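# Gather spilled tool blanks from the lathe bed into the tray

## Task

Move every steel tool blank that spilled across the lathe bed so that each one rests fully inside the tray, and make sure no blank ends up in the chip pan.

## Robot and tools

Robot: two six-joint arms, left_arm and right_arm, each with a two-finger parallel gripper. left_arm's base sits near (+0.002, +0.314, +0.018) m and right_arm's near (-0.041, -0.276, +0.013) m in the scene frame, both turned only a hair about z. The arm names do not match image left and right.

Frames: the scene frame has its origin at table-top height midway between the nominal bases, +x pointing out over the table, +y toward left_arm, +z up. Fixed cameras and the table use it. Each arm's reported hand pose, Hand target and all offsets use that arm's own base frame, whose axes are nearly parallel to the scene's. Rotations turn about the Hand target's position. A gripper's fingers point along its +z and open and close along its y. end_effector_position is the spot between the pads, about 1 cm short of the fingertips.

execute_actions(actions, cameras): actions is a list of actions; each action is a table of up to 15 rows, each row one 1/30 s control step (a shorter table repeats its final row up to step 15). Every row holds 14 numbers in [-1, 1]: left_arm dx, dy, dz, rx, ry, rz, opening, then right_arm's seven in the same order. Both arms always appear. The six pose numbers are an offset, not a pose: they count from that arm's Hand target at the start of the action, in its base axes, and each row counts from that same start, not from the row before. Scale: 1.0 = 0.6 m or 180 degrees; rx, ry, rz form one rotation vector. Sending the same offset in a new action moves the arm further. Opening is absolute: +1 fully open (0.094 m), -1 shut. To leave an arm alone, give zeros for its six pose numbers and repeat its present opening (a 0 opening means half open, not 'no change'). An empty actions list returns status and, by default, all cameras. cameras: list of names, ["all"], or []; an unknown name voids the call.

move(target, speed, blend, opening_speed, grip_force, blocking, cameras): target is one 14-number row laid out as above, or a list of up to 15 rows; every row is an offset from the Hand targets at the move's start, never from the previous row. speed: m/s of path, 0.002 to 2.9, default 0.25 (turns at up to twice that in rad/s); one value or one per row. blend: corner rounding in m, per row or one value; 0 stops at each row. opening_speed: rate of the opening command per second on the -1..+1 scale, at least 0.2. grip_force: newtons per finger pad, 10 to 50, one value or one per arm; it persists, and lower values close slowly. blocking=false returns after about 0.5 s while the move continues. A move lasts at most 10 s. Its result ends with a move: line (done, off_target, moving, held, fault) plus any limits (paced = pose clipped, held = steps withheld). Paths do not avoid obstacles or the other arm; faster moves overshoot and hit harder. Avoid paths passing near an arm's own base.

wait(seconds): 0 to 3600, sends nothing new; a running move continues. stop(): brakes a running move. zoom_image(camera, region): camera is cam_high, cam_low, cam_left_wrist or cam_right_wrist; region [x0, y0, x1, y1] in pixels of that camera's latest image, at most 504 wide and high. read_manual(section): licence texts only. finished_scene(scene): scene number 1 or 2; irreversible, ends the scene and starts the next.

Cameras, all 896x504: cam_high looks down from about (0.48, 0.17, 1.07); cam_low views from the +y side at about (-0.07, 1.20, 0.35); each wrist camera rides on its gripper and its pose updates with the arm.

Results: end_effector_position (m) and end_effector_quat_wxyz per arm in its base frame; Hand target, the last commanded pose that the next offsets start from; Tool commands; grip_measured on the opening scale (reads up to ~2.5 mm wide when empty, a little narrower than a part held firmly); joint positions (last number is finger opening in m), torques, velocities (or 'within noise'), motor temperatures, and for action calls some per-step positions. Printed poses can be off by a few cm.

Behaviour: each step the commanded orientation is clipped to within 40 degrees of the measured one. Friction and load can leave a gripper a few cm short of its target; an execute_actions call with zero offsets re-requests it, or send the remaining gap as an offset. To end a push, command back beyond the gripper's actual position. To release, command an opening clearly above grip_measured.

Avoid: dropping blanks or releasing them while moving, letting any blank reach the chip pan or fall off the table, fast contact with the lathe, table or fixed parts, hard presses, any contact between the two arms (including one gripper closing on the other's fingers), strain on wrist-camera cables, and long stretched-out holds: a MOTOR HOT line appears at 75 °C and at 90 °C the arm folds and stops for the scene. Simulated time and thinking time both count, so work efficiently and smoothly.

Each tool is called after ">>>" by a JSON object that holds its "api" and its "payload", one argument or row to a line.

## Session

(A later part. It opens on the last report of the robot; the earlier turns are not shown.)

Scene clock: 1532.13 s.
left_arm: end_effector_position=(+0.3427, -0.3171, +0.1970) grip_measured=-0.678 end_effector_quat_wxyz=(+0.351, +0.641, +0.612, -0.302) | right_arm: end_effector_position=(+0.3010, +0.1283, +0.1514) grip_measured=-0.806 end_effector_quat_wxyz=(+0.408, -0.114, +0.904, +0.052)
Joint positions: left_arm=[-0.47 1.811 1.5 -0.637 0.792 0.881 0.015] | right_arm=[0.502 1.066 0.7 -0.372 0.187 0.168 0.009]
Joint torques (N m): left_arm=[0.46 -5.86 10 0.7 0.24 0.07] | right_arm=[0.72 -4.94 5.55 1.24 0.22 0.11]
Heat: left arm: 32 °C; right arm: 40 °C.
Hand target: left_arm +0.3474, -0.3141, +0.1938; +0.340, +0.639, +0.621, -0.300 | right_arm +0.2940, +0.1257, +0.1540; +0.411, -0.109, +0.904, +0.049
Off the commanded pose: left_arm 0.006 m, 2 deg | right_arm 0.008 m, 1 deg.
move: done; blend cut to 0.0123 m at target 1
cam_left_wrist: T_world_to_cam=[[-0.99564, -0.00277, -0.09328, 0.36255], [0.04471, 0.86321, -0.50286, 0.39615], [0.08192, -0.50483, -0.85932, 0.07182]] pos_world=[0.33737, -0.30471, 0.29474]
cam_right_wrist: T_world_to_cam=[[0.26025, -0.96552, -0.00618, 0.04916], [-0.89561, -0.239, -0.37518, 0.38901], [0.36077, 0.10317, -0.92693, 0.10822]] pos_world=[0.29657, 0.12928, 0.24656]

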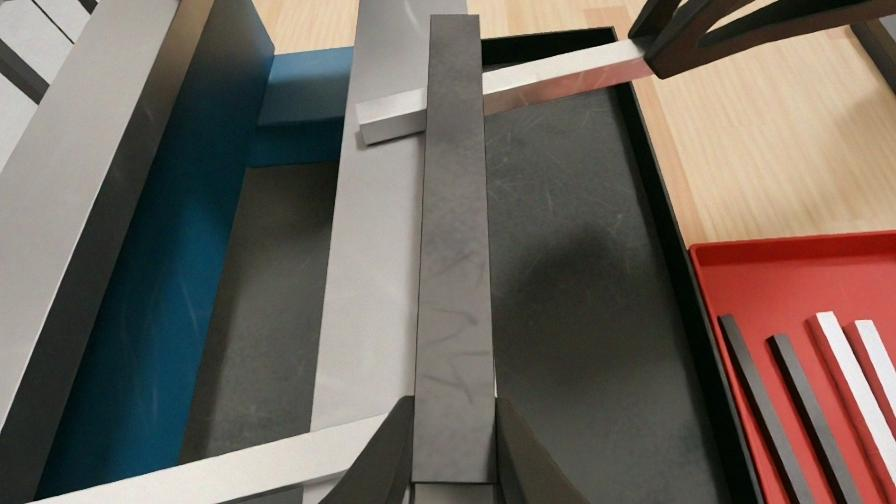

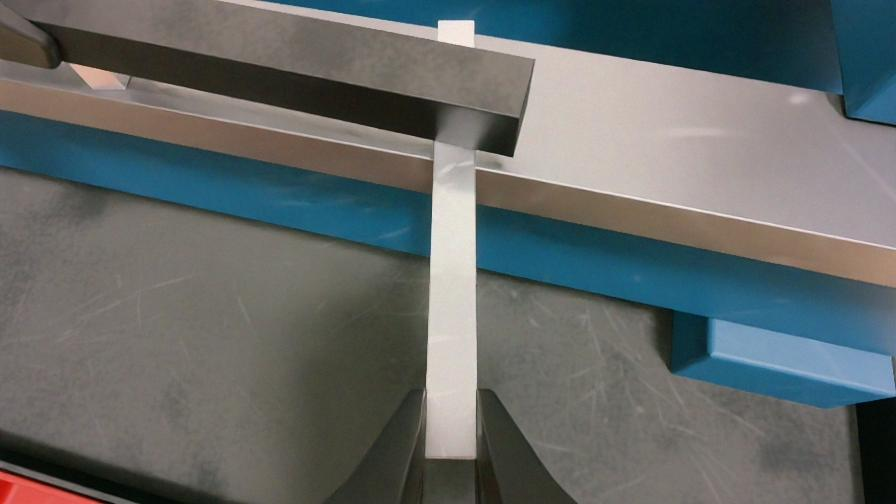

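>>> {"api": "move", "payload": {
  "target": [
    [0,0,0,0,0,0,-1, -0.075,-0.0183,0,0,0,0,-1],
    [0,0,0,0,0,0,-1, -0.0917,0,0.15,0,0,0,-1],
    [0,0,0,0,0,0,-1, -0.2758,0.1155,0.11,0,0,0.4306,-1],
    [0,0,0,0,0,0,-1, -0.2758,0.1155,-0.1233,0,0,0.4306,-1]
  ],
  "speed": [0.08,0.15,0.25,0.2],
  "blend": [0.005,0.03,0.03,0],
  "cameras": ["cam_high","cam_left_wrist","cam_right_wrist"]
}}

Scene clock: 1564.77 s.
left_arm: end_effector_position=(+0.3417, -0.3182, +0.1970) grip_measured=-0.678 end_effector_quat_wxyz=(+0.350, +0.640, +0.613, -0.303) | right_arm: end_effector_position=(+0.1309, +0.1845, +0.0731) grip_measured=-0.806 end_effector_quat_wxyz=(-0.270, +0.649, -0.657, -0.274)
Joint positions: left_arm=[-0.474 1.811 1.5 -0.637 0.792 0.875 0.015] | right_arm=[0.4 0.994 0.454 -0.657 -0.714 -1.018 0.009]
Joint torques (N m): left_arm=[0.47 -5.9 10 0.7 0.23 0.06] | right_arm=[0.68 -1.54 4.82 1.2 -0.74 0.09]
Heat: left arm: 36 °C; right arm: 37 °C.
Hand target: left_arm +0.3474, -0.3141, +0.1938; +0.340, +0.639, +0.621, -0.300 | right_arm +0.1286, +0.1950, +0.0801; -0.290, +0.651, -0.637, -0.295
Off the commanded pose: left_arm 0.008 m, 2 deg | right_arm 0.013 m, 4 deg.
move: off_target (right_arm)
cam_left_wrist: T_world_to_cam=[[-0.99609, -0.00323, -0.08829, 0.36059], [0.04182, 0.86308, -0.50333, 0.39811], [0.07782, -0.50506, -0.85957, 0.07273]] pos_world=[0.33687, -0.3057, 0.29473]
cam_right_wrist: T_world_to_cam=[[0.99988, 0.00234, -0.01536, -0.12748], [-0.00271, -0.94725, -0.32049, 0.23057], [-0.0153, 0.32049, -0.94713, 0.10185]] pos_world=[0.12965, 0.18607, 0.16839]

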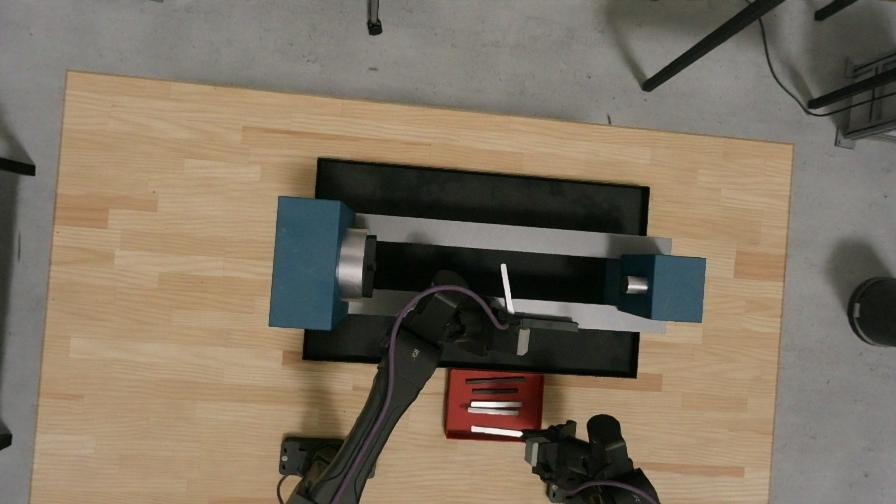

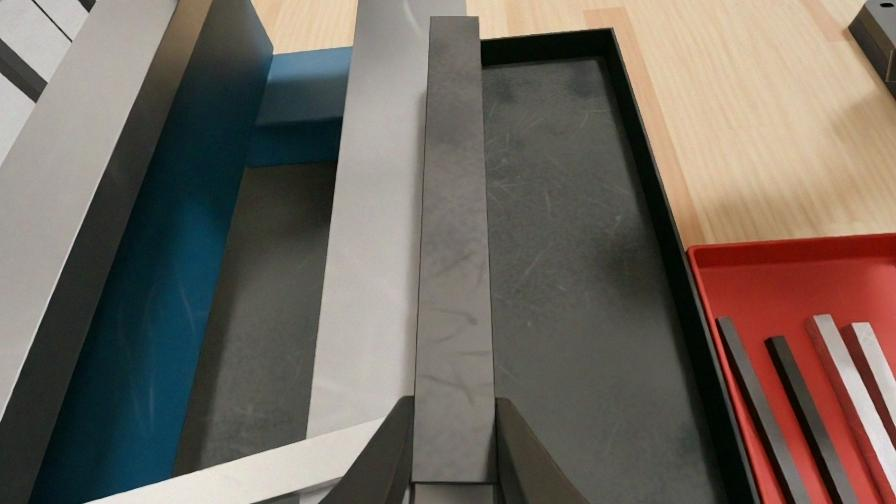

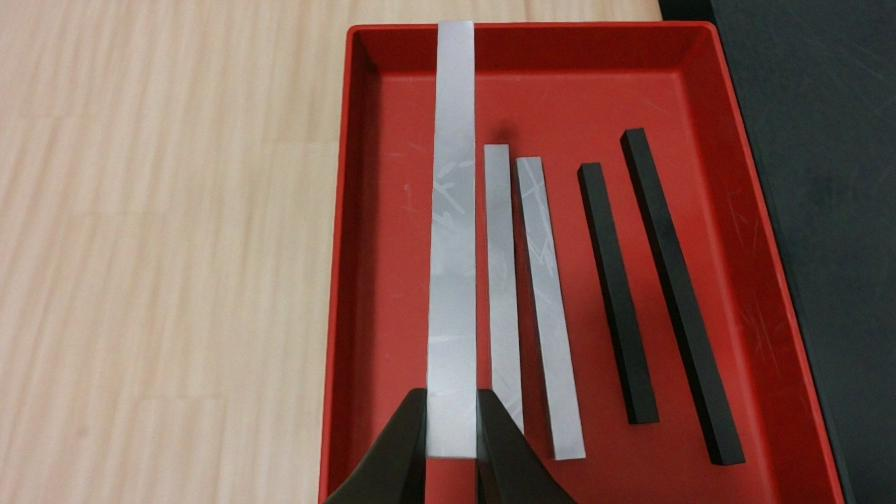

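>>> {"api": "move", "payload": {
  "target": [
    [-0.0433,0,0,0,0,0,-1, 0.0033,0,-0.11,0,0,0,-1],
    [-0.0433,0,0,0,0,0,-1, 0.0033,0,-0.11,0,0,0,-0.62],
    [-0.0433,0,0,0,0,0,-1, 0.0033,0,0.2,0,0,0,-0.62]
  ],
  "speed": [0.08,0.08,0.2],
  "opening_speed": 1.5,
  "cameras": ["cam_high","cam_left_wrist","cam_right_wrist"]
}}

>>> {"api": "zoom_image", "payload": {
  "camera": "cam_high",
  "region": [430, 240, 610, 380]
}}

Scene clock: 1598.07 s.
left_arm: end_effector_position=(+0.3344, -0.3137, +0.1963) grip_measured=-0.678 end_effector_quat_wxyz=(+0.351, +0.635, +0.620, -0.299) | right_arm: end_effector_position=(+0.1321, +0.1908, +0.1826) grip_measured=-0.622 end_effector_quat_wxyz=(-0.274, +0.647, -0.653, -0.284)
Joint positions: left_arm=[-0.477 1.768 1.445 -0.613 0.776 0.852 0.015] | right_arm=[0.415 0.968 0.87 -1.082 -0.73 -0.995 0.018]
Joint torques (N m): left_arm=[-1.26 -8.84 4.98 0.92 0.18 -0.08] | right_arm=[-0.81 -1.28 8.91 0.49 -0.57 -0.11]
Heat: left arm: 35 °C; right arm: 37 °C.
Hand target: left_arm +0.3214, -0.3141, +0.1938; +0.340, +0.639, +0.621, -0.300 | right_arm +0.1305, +0.1950, +0.2001; -0.290, +0.651, -0.637, -0.295
Off the commanded pose: left_arm 0.013 m, 1 deg | right_arm 0.018 m, 3 deg.
move: off_target (left_arm, right_arm); target 2's new opening was sent with right_arm's hand 0.007 m and 3 deg from that target
cam_left_wrist: T_world_to_cam=[[-0.99604, -0.02194, -0.08612, 0.34684], [0.02412, 0.86591, -0.49961, 0.40027], [0.08553, -0.49971, -0.86196, 0.07447]] pos_world=[0.32944, -0.30178, 0.29404]
cam_right_wrist: T_world_to_cam=[[0.99971, 0.0084, -0.02242, -0.12688], [0.00027, -0.94032, -0.3403, 0.27348], [-0.02394, 0.3402, -0.94005, 0.19972]] pos_world=[0.13155, 0.19029, 0.27797]

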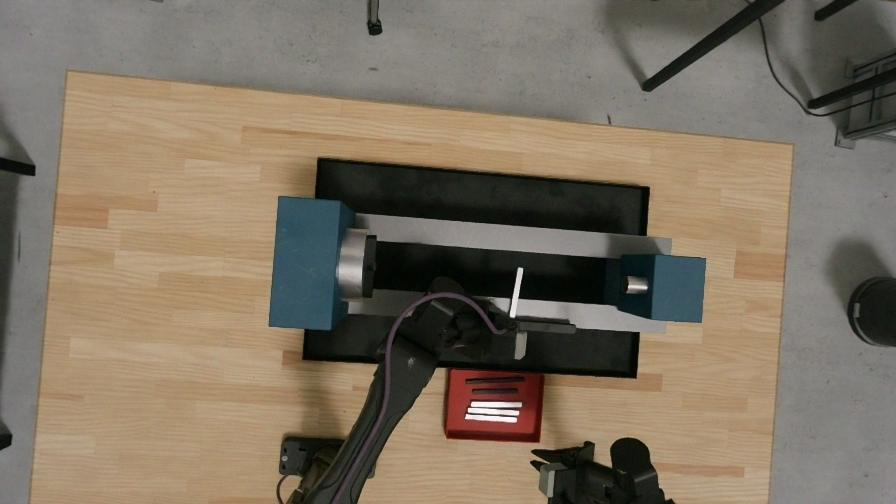

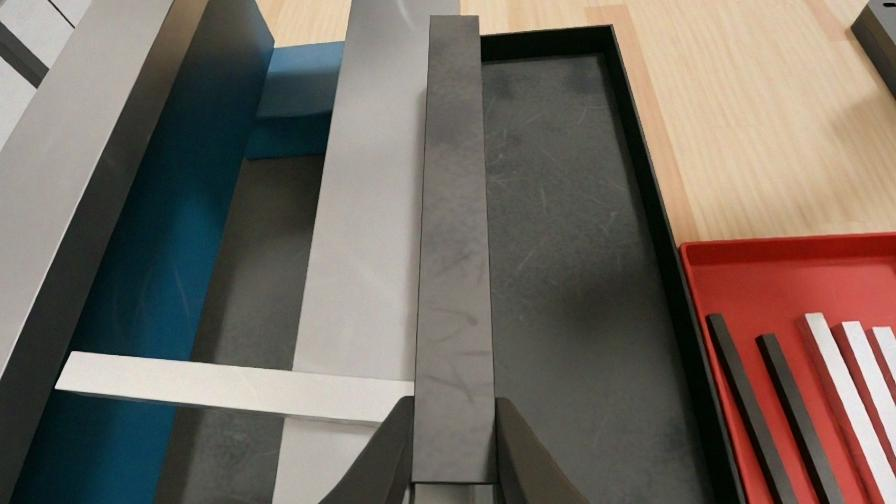

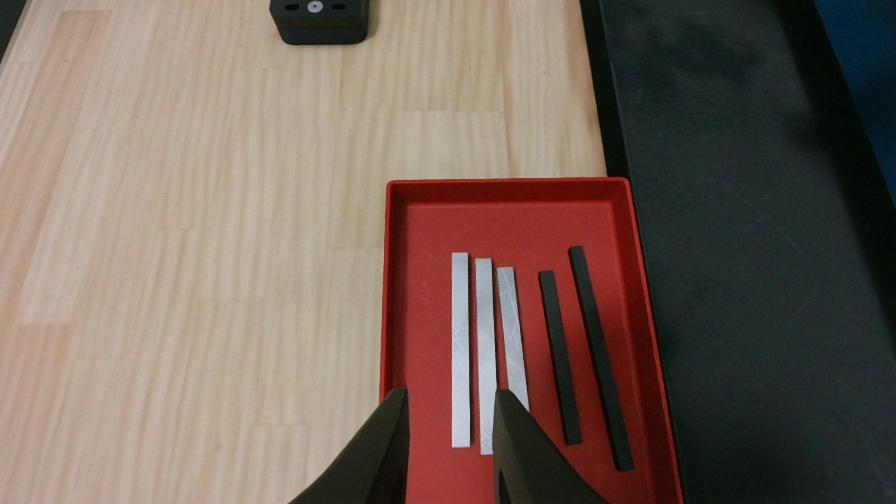

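Scaled by 2.800 from the camera's image (finer frame: 1280x720).

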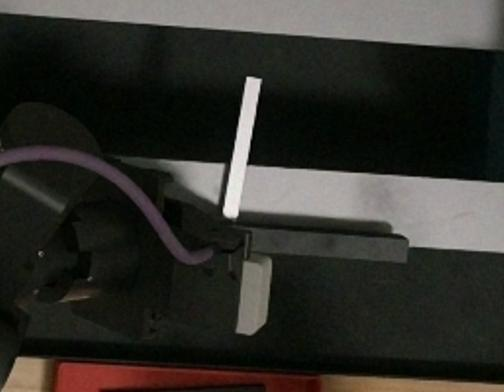

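>>> {"api": "move", "payload": {
  "target": [
    [0.0468,0.002,0.007,0.0286,0,0,-1, 0.08,-0.05,0.09,0,0,-0.2,-0.5],
    [0.0468,0.002,0.007,0.0286,0,0,-1, 0.249,-0.0167,0.025,0,0,-0.4792,-0.5]
  ],
  "speed": [0.1,0.15],
  "blend": [0.04,0],
  "cameras": ["cam_left_wrist","cam_right_wrist"]
}}

Scene clock: 1692.17 s.
left_arm: end_effector_position=(+0.3425, -0.3156, +0.1989) grip_measured=-0.678 end_effector_quat_wxyz=(+0.314, +0.651, +0.631, -0.282) | right_arm: end_effector_position=(+0.2712, +0.1755, +0.1937) grip_measured=-0.502 end_effector_quat_wxyz=(+0.383, -0.056, +0.922, +0.001)
Joint positions: left_arm=[-0.487 1.851 1.623 -0.804 0.724 0.907 0.015] | right_arm=[0.857 1.216 1.025 -0.766 0.529 0.565 0.023]
Joint torques (N m): left_arm=[0.03 -6.19 10.19 0.74 0.13 0.13] | right_arm=[0.72 -3.21 9.14 1.49 0.47 0.11]
Heat: left arm: 34 °C; right arm: 38 °C.
Hand target: left_arm +0.3495, -0.3129, +0.1980; +0.311, +0.654, +0.634, -0.272 | right_arm +0.2799, +0.1850, +0.2151; +0.413, -0.040, +0.910, +0.018
Off the commanded pose: left_arm 0.008 m, 1 deg | right_arm 0.025 m, 5 deg.
move: off_target (right_arm)
cam_left_wrist: T_world_to_cam=[[-0.99786, 0.00002, -0.06535, 0.35853], [0.02781, 0.90507, -0.42436, 0.39921], [0.05913, -0.42527, -0.90313, 0.11583]] pos_world=[0.33981, -0.31206, 0.29744]
cam_right_wrist: T_world_to_cam=[[0.11448, -0.99285, 0.03371, 0.13931], [-0.94119, -0.11926, -0.31615, 0.36942], [0.31791, 0.00447, -0.94811, 0.1864]] pos_world=[0.27248, 0.18154, 0.28882]

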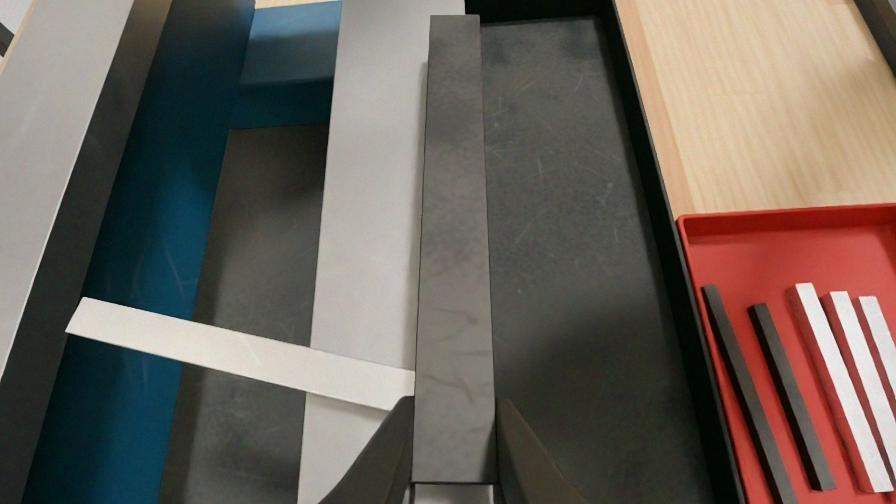

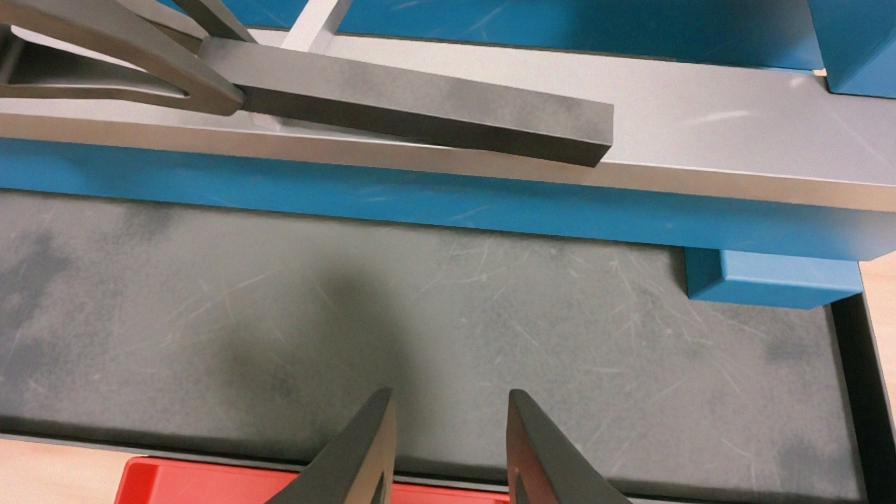

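>>> {"api": "move", "payload": {
  "target": [0.012,0.002,0.002,0.012,0,0.0223,-1, 0,0,0,0,0,0,-0.5],
  "speed": [0.1],
  "cameras": ["cam_left_wrist","cam_right_wrist"]
}}

>>> {"api": "zoom_image", "payload": {
  "camera": "cam_right_wrist",
  "region": [200, 20, 660, 200]
}}

Scene clock: 1705.67 s.
left_arm: end_effector_position=(+0.3486, -0.3141, +0.1989) grip_measured=-0.678 end_effector_quat_wxyz=(+0.311, +0.639, +0.652, -0.266) | right_arm: end_effector_position=(+0.2712, +0.1755, +0.1937) grip_measured=-0.502 end_effector_quat_wxyz=(+0.383, -0.056, +0.922, +0.001)
Joint positions: left_arm=[-0.493 1.851 1.637 -0.804 0.674 0.859 0.015] | right_arm=[0.857 1.216 1.025 -0.766 0.529 0.565 0.023]
Joint torques (N m): left_arm=[-0.49 -6.58 10.1 0.82 -0.08 -0.11] | right_arm=[0.73 -3.11 9.2 1.48 0.48 0.1]
Heat: left arm: 34 °C; right arm: 39 °C.
Hand target: left_arm +0.3567, -0.3117, +0.1992; +0.308, +0.637, +0.662, -0.248 | right_arm +0.2799, +0.1850, +0.2151; +0.413, -0.040, +0.910, +0.018
Off the commanded pose: left_arm 0.008 m, 2 deg | right_arm 0.025 m, 5 deg.
move: done
cam_left_wrist: T_world_to_cam=[[-0.99681, -0.04915, -0.06282, 0.3484], [-0.02018, 0.91737, -0.39751, 0.41282], [0.07717, -0.39498, -0.91544, 0.12169]] pos_world=[0.34623, -0.31352, 0.29739]
cam_right_wrist: T_world_to_cam=[[0.11448, -0.99285, 0.03371, 0.13931], [-0.94119, -0.11926, -0.31615, 0.36942], [0.31791, 0.00447, -0.94811, 0.1864]] pos_world=[0.27248, 0.18154, 0.28882]

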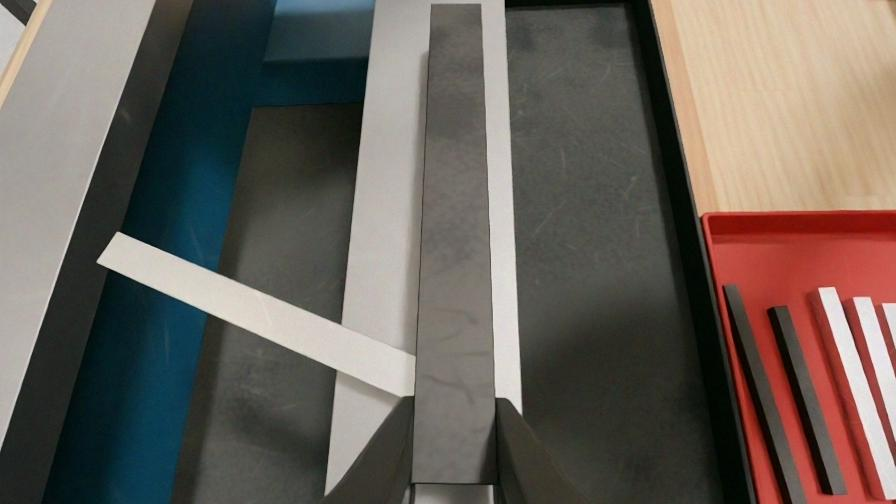

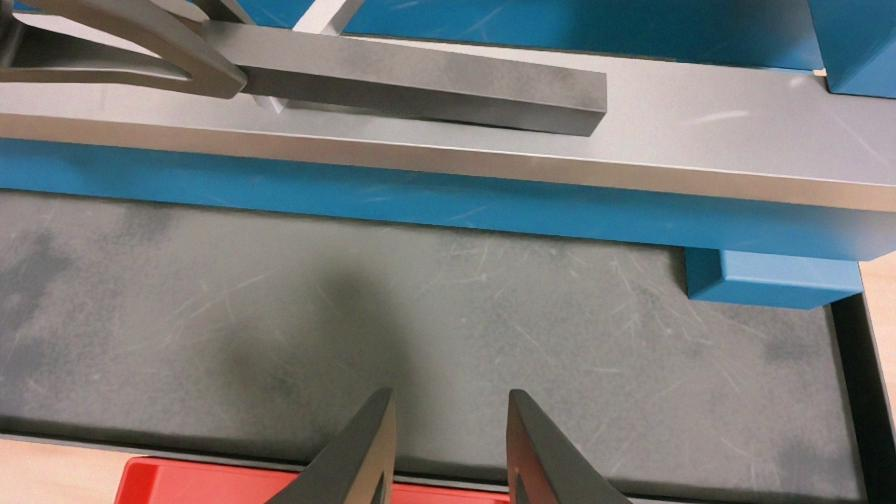

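Scaled by 1.096 from the camera's image (finer frame: 1280x720).

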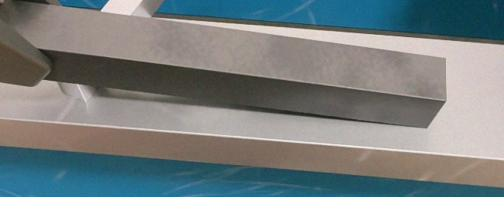

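>>> {"api": "move", "payload": {
  "target": [
    [0,0,0,0,0,0,-0.5, -0.1,-0.0667,0,0,0,0,-0.5],
    [0,0.05,0.075,0,0,0,-0.5, -0.1,-0.0667,0,0,0,0,-0.5],
    [0,0.083,0.2,0,0,0.1,-0.5, -0.1,-0.0667,0,0,0,0,-0.5],
    [0.0772,-0.0638,0.0947,-0.0055,0.0468,0.3774,-0.5, -0.1,-0.0667,0,0,0,0,-0.5]
  ],
  "speed": [0.05,0.06,0.2,0.2],
  "blend": [0,0.01,0.03,0],
  "opening_speed": 0.8,
  "cameras": ["cam_high","cam_left_wrist","cam_right_wrist"]
}}

>>> {"api": "zoom_image", "payload": {
  "camera": "cam_high",
  "region": [430, 240, 610, 380]
}}

Scene clock: 1747.03 s.
left_arm: end_effector_position=(+0.4017, -0.3503, +0.2518) grip_measured=-0.502 end_effector_quat_wxyz=(+0.351, +0.145, +0.921, -0.090) | right_arm: end_effector_position=(+0.2245, +0.1537, +0.2150) grip_measured=-0.502 end_effector_quat_wxyz=(+0.408, -0.044, +0.911, +0.029)
Joint positions: left_arm=[-0.808 2.021 2.114 -0.962 -0.265 -0.397 0.023] | right_arm=[0.982 0.997 0.962 -0.905 0.604 0.685 0.023]
Joint torques (N m): left_arm=[-0.49 -7.57 10.84 1.02 -0.31 -0.12] | right_arm=[0.66 -3.26 4.86 0.83 0.5 0.1]
Heat: left arm: 33 °C; right arm: 39 °C.
Hand target: left_arm +0.4030, -0.3500, +0.2560; +0.352, +0.138, +0.922, -0.083 | right_arm +0.2199, +0.1449, +0.2151; +0.413, -0.040, +0.910, +0.018
Off the commanded pose: left_arm 0.004 m, 1 deg | right_arm 0.010 m, 1 deg.
move: done
cam_left_wrist: T_world_to_cam=[[-0.32682, -0.94369, 0.05141, -0.20851], [-0.90596, 0.29733, -0.30139, 0.58264], [0.26913, -0.14508, -0.95211, 0.17139]] pos_world=[0.41357, -0.34514, 0.34951]
cam_right_wrist: T_world_to_cam=[[0.11416, -0.99319, -0.02319, 0.13467], [-0.92372, -0.09752, -0.37044, 0.33392], [0.36566, 0.06371, -0.92857, 0.19749]] pos_world=[0.22086, 0.15373, 0.3102]

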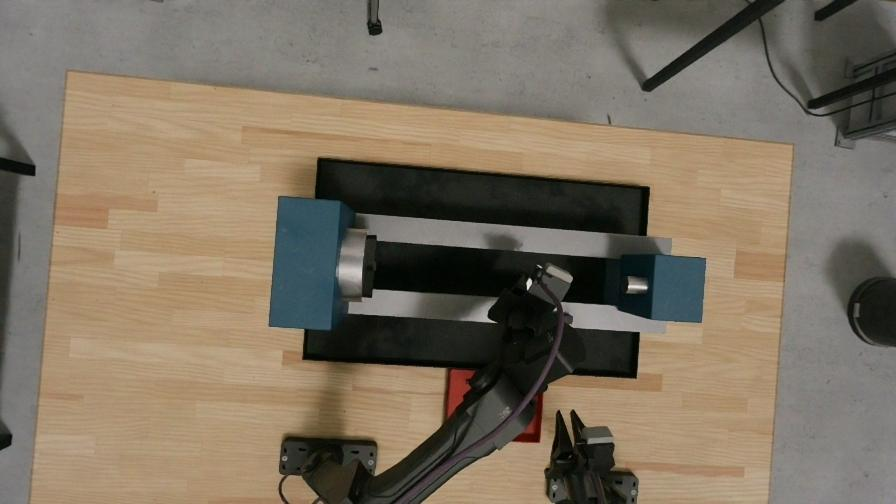

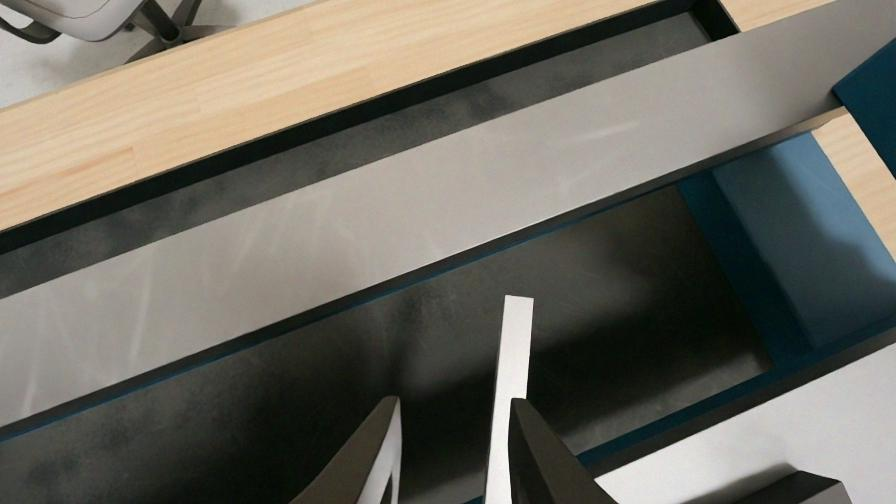

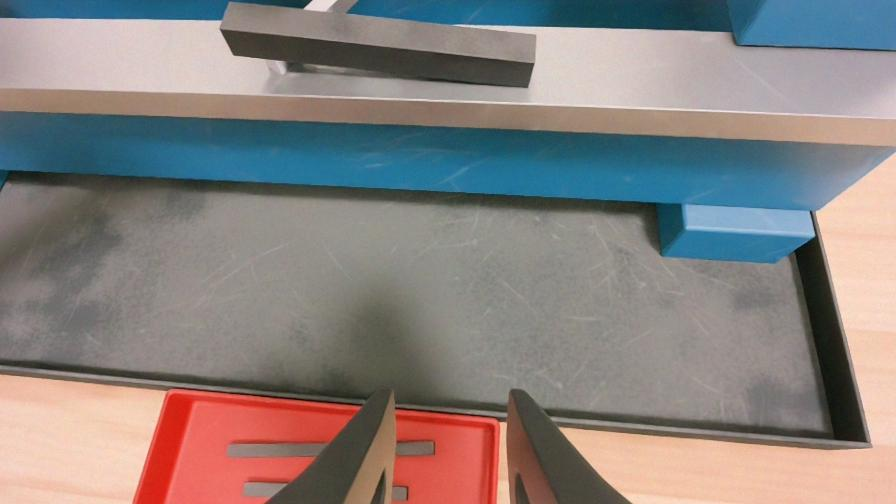

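Scaled by 2.800 from the camera's image (finer frame: 1280x720).

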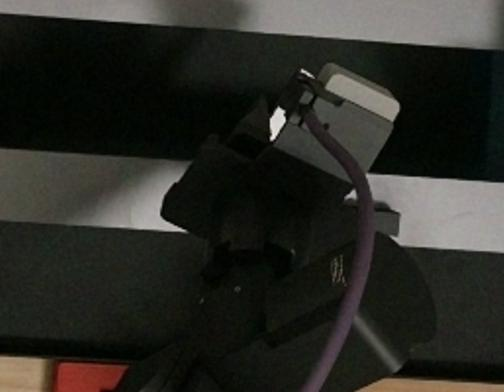

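>>> {"api": "zoom_image", "payload": {
  "camera": "cam_left_wrist",
  "region": [420, 270, 620, 504]
}}

Scaled by 2.154 from the camera's image (finer frame: 1280x720).

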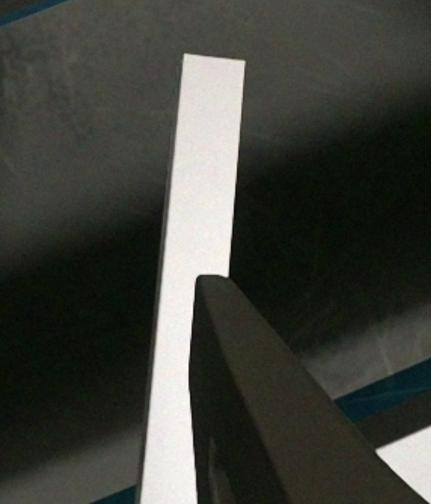

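>>> {"api": "move", "payload": {
  "target": [
    [-0.0003,-0.034,0,0,0,-0.025,-0.5, 0,0,0,0,0,0,-0.5],
    [-0.0003,-0.0363,-0.0733,0,0,-0.025,-0.5, 0,0,0,0,0,0,-0.5]
  ],
  "speed": [0.12,0.12],
  "cameras": ["cam_left_wrist"]
}}

Scene clock: 1782.87 s.
left_arm: end_effector_position=(+0.4046, -0.3652, +0.1904) grip_measured=-0.501 end_effector_quat_wxyz=(+0.322, +0.174, +0.927, -0.078) | right_arm: end_effector_position=(+0.2245, +0.1537, +0.2150) grip_measured=-0.502 end_effector_quat_wxyz=(+0.408, -0.044, +0.911, +0.029)
Joint positions: left_arm=[-0.816 2.077 1.988 -0.844 -0.242 -0.365 0.023] | right_arm=[0.982 0.997 0.962 -0.905 0.604 0.685 0.023]
Joint torques (N m): left_arm=[-0.88 -12.11 6.05 1.62 -0.14 0.05] | right_arm=[0.76 -3.26 4.86 0.82 0.48 0.12]
Heat: left arm: 33 °C; right arm: 38 °C.
Hand target: left_arm +0.4029, -0.3718, +0.2120; +0.349, +0.174, +0.916, -0.097 | right_arm +0.2199, +0.1449, +0.2151; +0.413, -0.040, +0.910, +0.018
Off the commanded pose: left_arm 0.023 m, 4 deg | right_arm 0.010 m, 1 deg.
move: off_target (left_arm)
cam_left_wrist: T_world_to_cam=[[-0.36863, -0.92938, 0.01896, -0.19004], [-0.90385, 0.35358, -0.24092, 0.57938], [0.2172, -0.10594, -0.97036, 0.14889]] pos_world=[0.42128, -0.36571, 0.28766]

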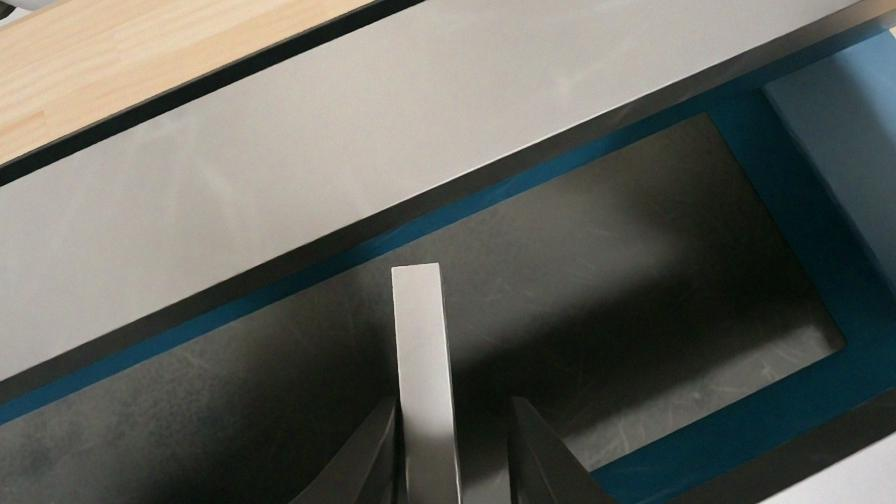

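>>> {"api": "move", "payload": {
  "target": [
    [0.011,0.0068,-0.0117,0,0,0.0195,-0.5, 0,0,0,0,0,0,-0.5],
    [0.011,0.0068,-0.0117,0,0,0.0195,-1, 0,0,0,0,0,0,-0.5]
  ],
  "speed": [0.08,0.08],
  "opening_speed": 1.0,
  "cameras": ["cam_high","cam_left_wrist","cam_right_wrist"]
}}

Scene clock: 1804.47 s.
left_arm: end_effector_position=(+0.4080, -0.3629, +0.1920) grip_measured=-0.806 end_effector_quat_wxyz=(+0.328, +0.155, +0.929, -0.077) | right_arm: end_effector_position=(+0.2245, +0.1537, +0.2150) grip_measured=-0.502 end_effector_quat_wxyz=(+0.408, -0.044, +0.911, +0.029)
Joint positions: left_arm=[-0.814 2.077 1.988 -0.838 -0.261 -0.396 0.009] | right_arm=[0.982 0.997 0.962 -0.905 0.604 0.685 0.023]
Joint torques (N m): left_arm=[-0.69 -10.73 6.26 1.61 -0.31 -0.11] | right_arm=[0.79 -3.28 4.82 0.83 0.48 0.1]
Motor temperatures (°C): left_arm=[27 36 33 30 24 26 29] | right_arm=[26 28 37 33 27 24 25]
Heat: left arm: 36 °C; right arm: 37 °C.
Hand target: left_arm +0.4095, -0.3677, +0.2050; +0.352, +0.146, +0.921, -0.086 | right_arm +0.2199, +0.1449, +0.2151; +0.413, -0.040, +0.910, +0.018
Off the commanded pose: left_arm 0.014 m, 3 deg | right_arm 0.010 m, 1 deg.
move: off_target (left_arm); target 2's new opening was sent with left_arm's hand 0.014 m and 3 deg from that target
cam_left_wrist: T_world_to_cam=[[-0.33479, -0.94188, 0.02775, -0.2068], [-0.91426, 0.31756, -0.25157, 0.57518], [0.22814, -0.10959, -0.96744, 0.14357]] pos_world=[0.42387, -0.3617, 0.28933]
cam_right_wrist: T_world_to_cam=[[0.11416, -0.99319, -0.02319, 0.13467], [-0.92372, -0.09752, -0.37044, 0.33392], [0.36566, 0.06371, -0.92857, 0.19749]] pos_world=[0.22086, 0.15373, 0.3102]

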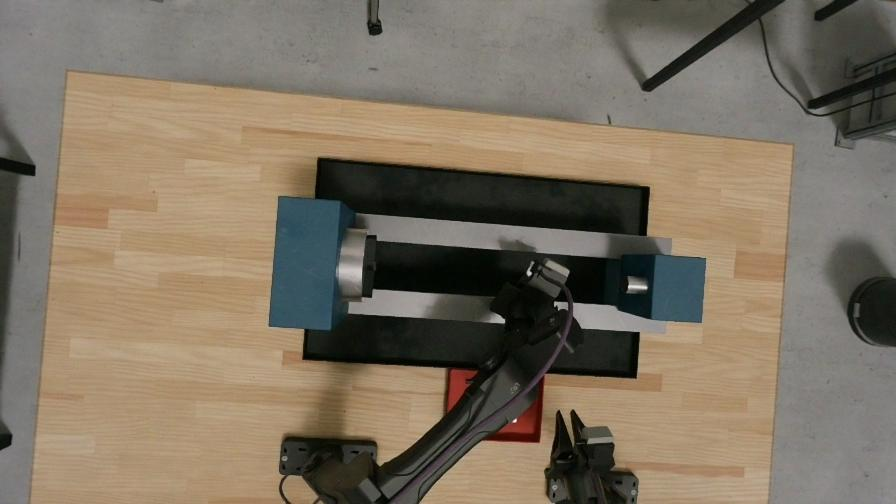

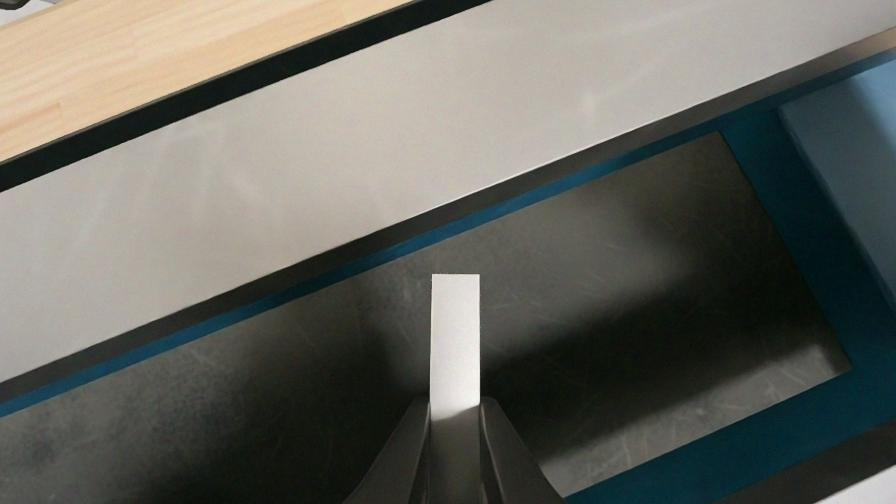

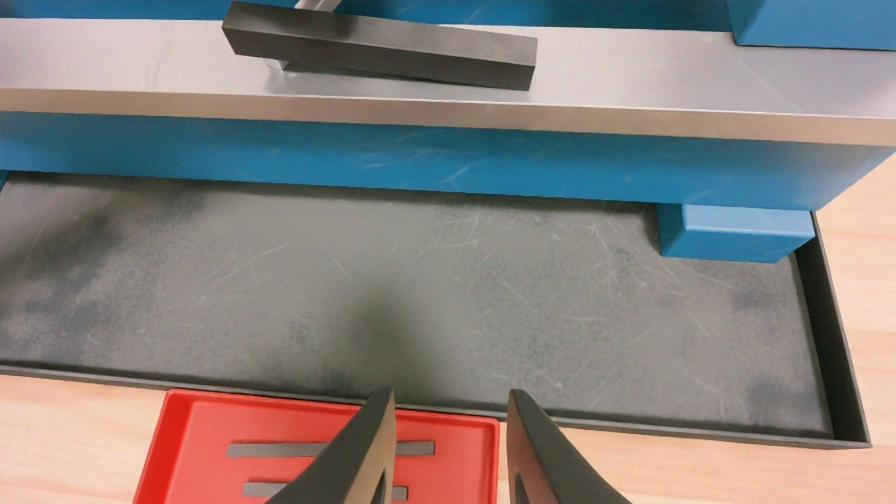

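>>> {"api": "move", "payload": {
  "target": [0.0525,-0.0217,0.0067,0,0,0,-1, 0,0,0,0,0,0,-0.5],
  "speed": [0.05],
  "cameras": ["cam_left_wrist","cam_right_wrist"]
}}

>>> {"api": "zoom_image", "payload": {
  "camera": "cam_right_wrist",
  "region": [180, 0, 580, 130]
}}

Scene clock: 1814.37 s.
left_arm: end_effector_position=(+0.4362, -0.3790, +0.1953) grip_measured=-0.806 end_effector_quat_wxyz=(+0.341, +0.149, +0.925, -0.082) | right_arm: end_effector_position=(+0.2245, +0.1537, +0.2150) grip_measured=-0.502 end_effector_quat_wxyz=(+0.408, -0.044, +0.911, +0.029)
Joint positions: left_arm=[-0.797 2.207 2.187 -0.875 -0.259 -0.386 0.009] | right_arm=[0.982 0.997 0.962 -0.905 0.604 0.685 0.023]
Joint torques (N m): left_arm=[0.66 -9.54 11.92 1.12 -0.15 0.07] | right_arm=[0.77 -3.29 4.82 0.81 0.49 0.1]
Heat: left arm: 36 °C; right arm: 37 °C.
Hand target: left_arm +0.4410, -0.3807, +0.2090; +0.352, +0.146, +0.921, -0.086 | right_arm +0.2199, +0.1449, +0.2151; +0.413, -0.040, +0.910, +0.018
Off the commanded pose: left_arm 0.015 m, 1 deg | right_arm 0.010 m, 1 deg.
move: off_target (left_arm)
cam_left_wrist: T_world_to_cam=[[-0.32714, -0.94423, 0.03742, -0.21872], [-0.91072, 0.30447, -0.27908, 0.60583], [0.25212, -0.12538, -0.95954, 0.12049]] pos_world=[0.44981, -0.37587, 0.29287]
cam_right_wrist: T_world_to_cam=[[0.11416, -0.99319, -0.02319, 0.13467], [-0.92372, -0.09752, -0.37044, 0.33392], [0.36566, 0.06371, -0.92857, 0.19749]] pos_world=[0.22086, 0.15373, 0.3102]

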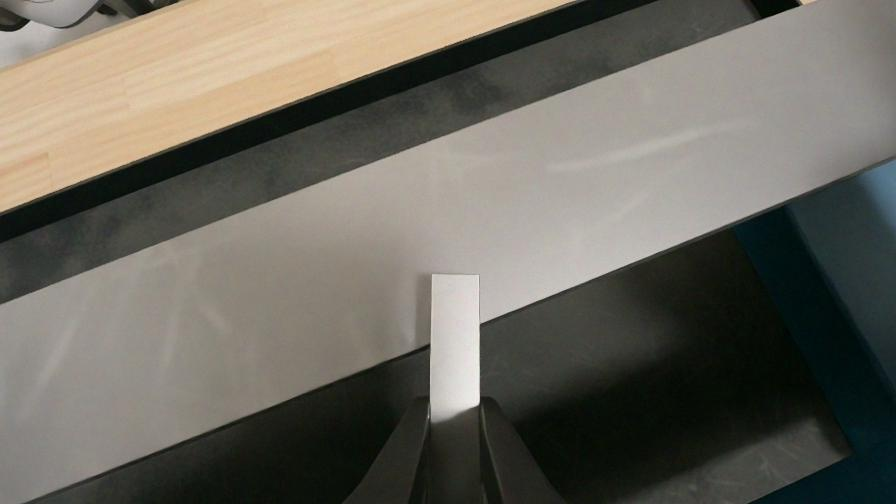

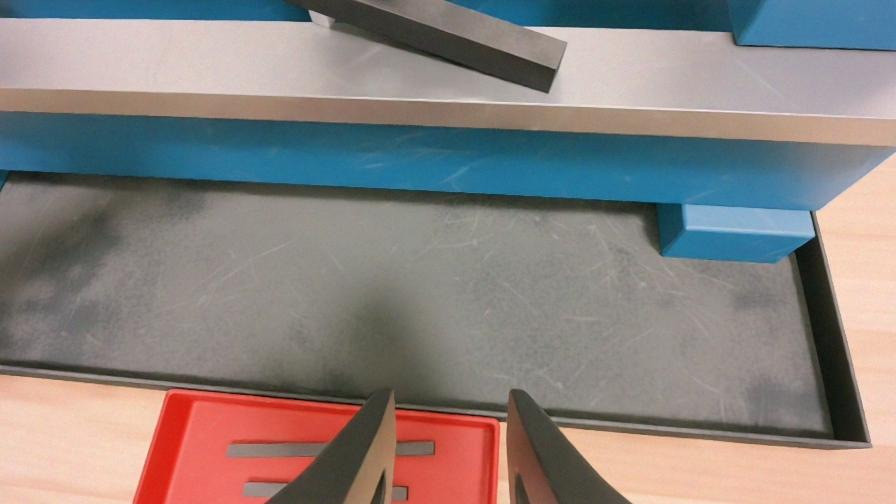

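Scaled by 1.260 from the camera's image (finer frame: 1280x720).

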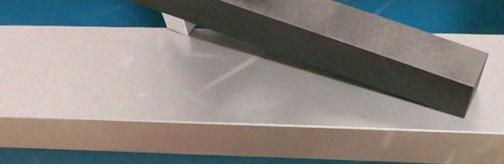

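>>> {"api": "move", "payload": {
  "target": [
    [0,0,0,0,0,0,-0.5, 0,0,0,0,0,0,-0.4],
    [0,0,0.1,0,0,0,-0.5, 0,0,0,0,0,0,-0.4],
    [-0.13,0.2,0.2,0,0,0,-0.5, 0,0,0.05,0,0,0,-0.4],
    [-0.2,0.3,0.2,0,0,0,-0.5, 0.2868,0.09,0.045,-0.0228,0.0261,0.4023,-0.4]
  ],
  "speed": [0.05,0.12,0.25,0.25],
  "blend": [0,0.03,0.03,0],
  "opening_speed": 0.8,
  "cameras": ["cam_high","cam_right_wrist"]
}}

>>> {"api": "zoom_image", "payload": {
  "camera": "cam_high",
  "region": [430, 220, 630, 380]
}}

Scene clock: 1895.27 s.
left_arm: end_effector_position=(+0.3212, -0.2026, +0.3154) grip_measured=-0.502 end_effector_quat_wxyz=(+0.327, +0.145, +0.931, -0.076) | right_arm: end_effector_position=(+0.3921, +0.1935, +0.2330) grip_measured=-0.402 end_effector_quat_wxyz=(+0.279, -0.577, +0.738, +0.214)
Joint positions: left_arm=[-0.642 1.523 1.814 -1.194 -0.163 -0.276 0.023] | right_arm=[0.211 1.885 1.904 -1.217 -0.629 -0.994 0.028]
Joint torques (N m): left_arm=[0.8 -7.01 5.5 1.6 -0.05 0.08] | right_arm=[-0.65 -7.32 8.53 0.47 -0.52 -0.12]
Heat: left arm: 37 °C; right arm: 37 °C.
Hand target: left_arm +0.3210, -0.2007, +0.3290; +0.352, +0.146, +0.921, -0.086 | right_arm +0.3920, +0.1989, +0.2421; +0.286, -0.582, +0.726, +0.229
Off the commanded pose: left_arm 0.014 m, 3 deg | right_arm 0.011 m, 2 deg.
move: off_target (left_arm, right_arm)
cam_right_wrist: T_world_to_cam=[[0.97236, -0.23349, -0.00136, -0.33313], [-0.22632, -0.94104, -0.25144, 0.3614], [0.05743, 0.2448, -0.96787, 0.24539]] pos_world=[0.39162, 0.20223, 0.32792]

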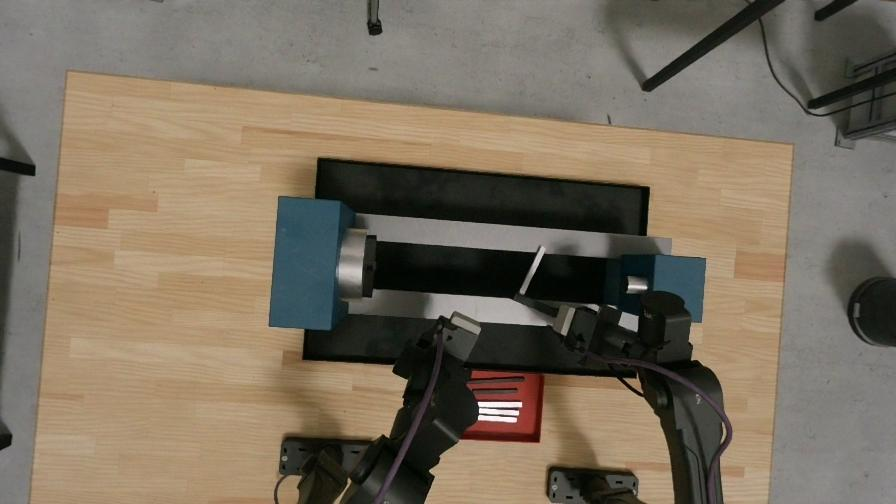

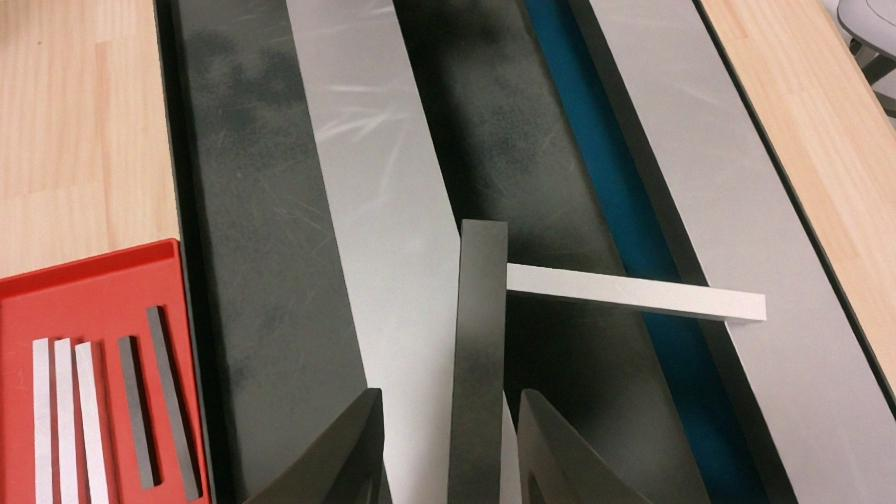

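Scaled by 2.520 from the camera's image (finer frame: 1280x720).

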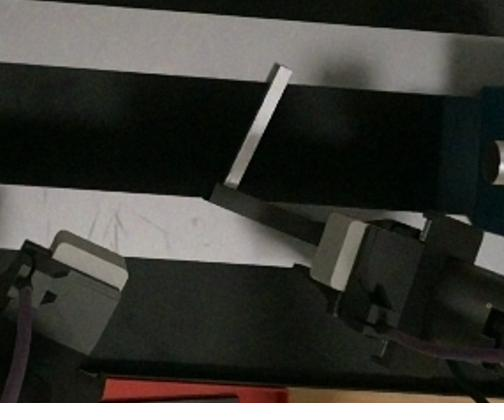

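>>> {"api": "move", "payload": {
  "target": [
    [0,0,0,0,0,0,-0.5, 0.0192,0.0068,-0.03,0,0,-0.02,-0.28],
    [0,0,0,0,0,0,-0.5, 0.0192,0.0068,-0.115,0,0,-0.02,-0.28]
  ],
  "speed": [0.1,0.1],
  "cameras": ["cam_right_wrist"]
}}

Scene clock: 1914.83 s.
left_arm: end_effector_position=(+0.3212, -0.2026, +0.3154) grip_measured=-0.502 end_effector_quat_wxyz=(+0.327, +0.145, +0.931, -0.076) | right_arm: end_effector_position=(+0.4040, +0.1960, +0.1675) grip_measured=-0.282 end_effector_quat_wxyz=(+0.279, -0.553, +0.753, +0.219)
Joint positions: left_arm=[-0.642 1.523 1.814 -1.194 -0.163 -0.276 0.023] | right_arm=[0.211 1.885 1.635 -0.93 -0.629 -0.928 0.034]
Joint torques (N m): left_arm=[0.77 -6.98 5.46 1.61 -0.06 0.07] | right_arm=[0.58 -9.63 4.79 1.12 -0.29 0.08]
Heat: left arm: 35 °C; right arm: 38 °C.
Hand target: left_arm +0.3210, -0.2007, +0.3290; +0.352, +0.146, +0.921, -0.086 | right_arm +0.4035, +0.2030, +0.1731; +0.293, -0.559, +0.743, +0.220
Off the commanded pose: left_arm 0.014 m, 3 deg | right_arm 0.009 m, 2 deg.
move: done
cam_right_wrist: T_world_to_cam=[[0.95927, -0.28104, -0.02858, -0.32494], [-0.27863, -0.92467, -0.25953, 0.36924], [0.04651, 0.25692, -0.96531, 0.18233]] pos_world=[0.40611, 0.20326, 0.26255]

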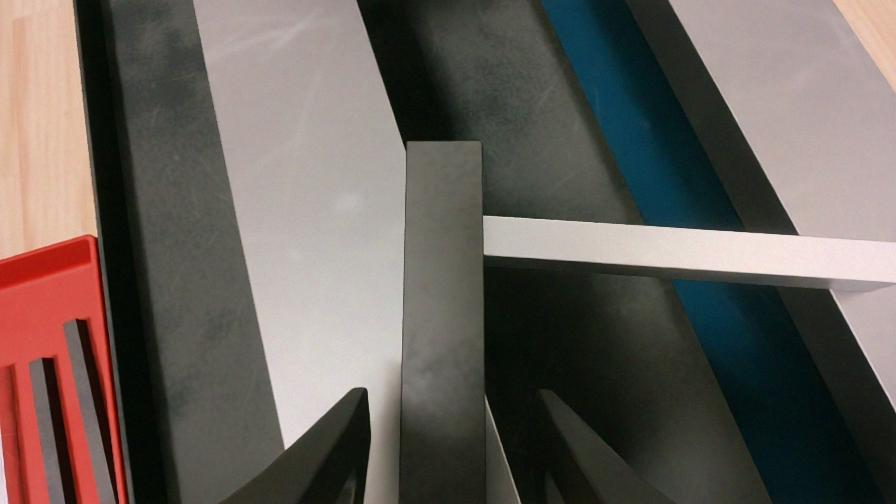

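>>> {"api": "move", "payload": {
  "target": [
    [0,0,0,0,0,0,-0.5, -0.0037,0.001,-0.0158,0,0,0,-0.28],
    [0,0,0,0,0,0,-0.5, -0.0037,0.001,-0.0158,0,0,0,-1],
    [0,0,0,0,0,0,-0.5, -0.0037,0.001,0.09,0,0,0,-1]
  ],
  "speed": [0.08,0.08,0.08],
  "opening_speed": 0.8,
  "cameras": ["cam_right_wrist"]
}}

Scene clock: 1927.13 s.
left_arm: end_effector_position=(+0.3212, -0.2026, +0.3154) grip_measured=-0.502 end_effector_quat_wxyz=(+0.327, +0.145, +0.931, -0.076) | right_arm: end_effector_position=(+0.3982, +0.1934, +0.2052) grip_measured=-0.670 end_effector_quat_wxyz=(+0.270, -0.549, +0.760, +0.220)
Joint positions: left_arm=[-0.642 1.523 1.814 -1.194 -0.163 -0.276 0.023] | right_arm=[0.211 1.885 1.795 -1.108 -0.62 -0.92 0.016]
Joint torques (N m): left_arm=[0.79 -6.99 5.42 1.61 -0.06 0.08] | right_arm=[0.77 -8.84 9.73 0.68 -0.35 0.02]
Heat: left arm: 34 °C; right arm: 37 °C.
Hand target: left_arm +0.3210, -0.2007, +0.3290; +0.352, +0.146, +0.921, -0.086 | right_arm +0.4013, +0.2036, +0.2271; +0.293, -0.559, +0.743, +0.220
Off the commanded pose: left_arm 0.014 m, 3 deg | right_arm 0.024 m, 4 deg.
move: off_target (right_arm)
cam_right_wrist: T_world_to_cam=[[0.95586, -0.29026, -0.04565, -0.31247], [-0.29245, -0.92478, -0.24342, 0.37726], [0.02844, 0.24603, -0.96885, 0.2297]] pos_world=[0.40247, 0.20167, 0.30012]

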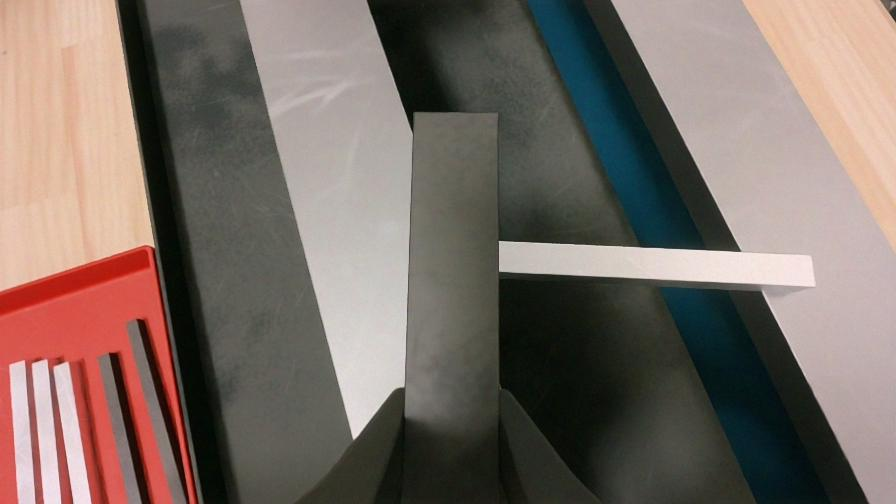

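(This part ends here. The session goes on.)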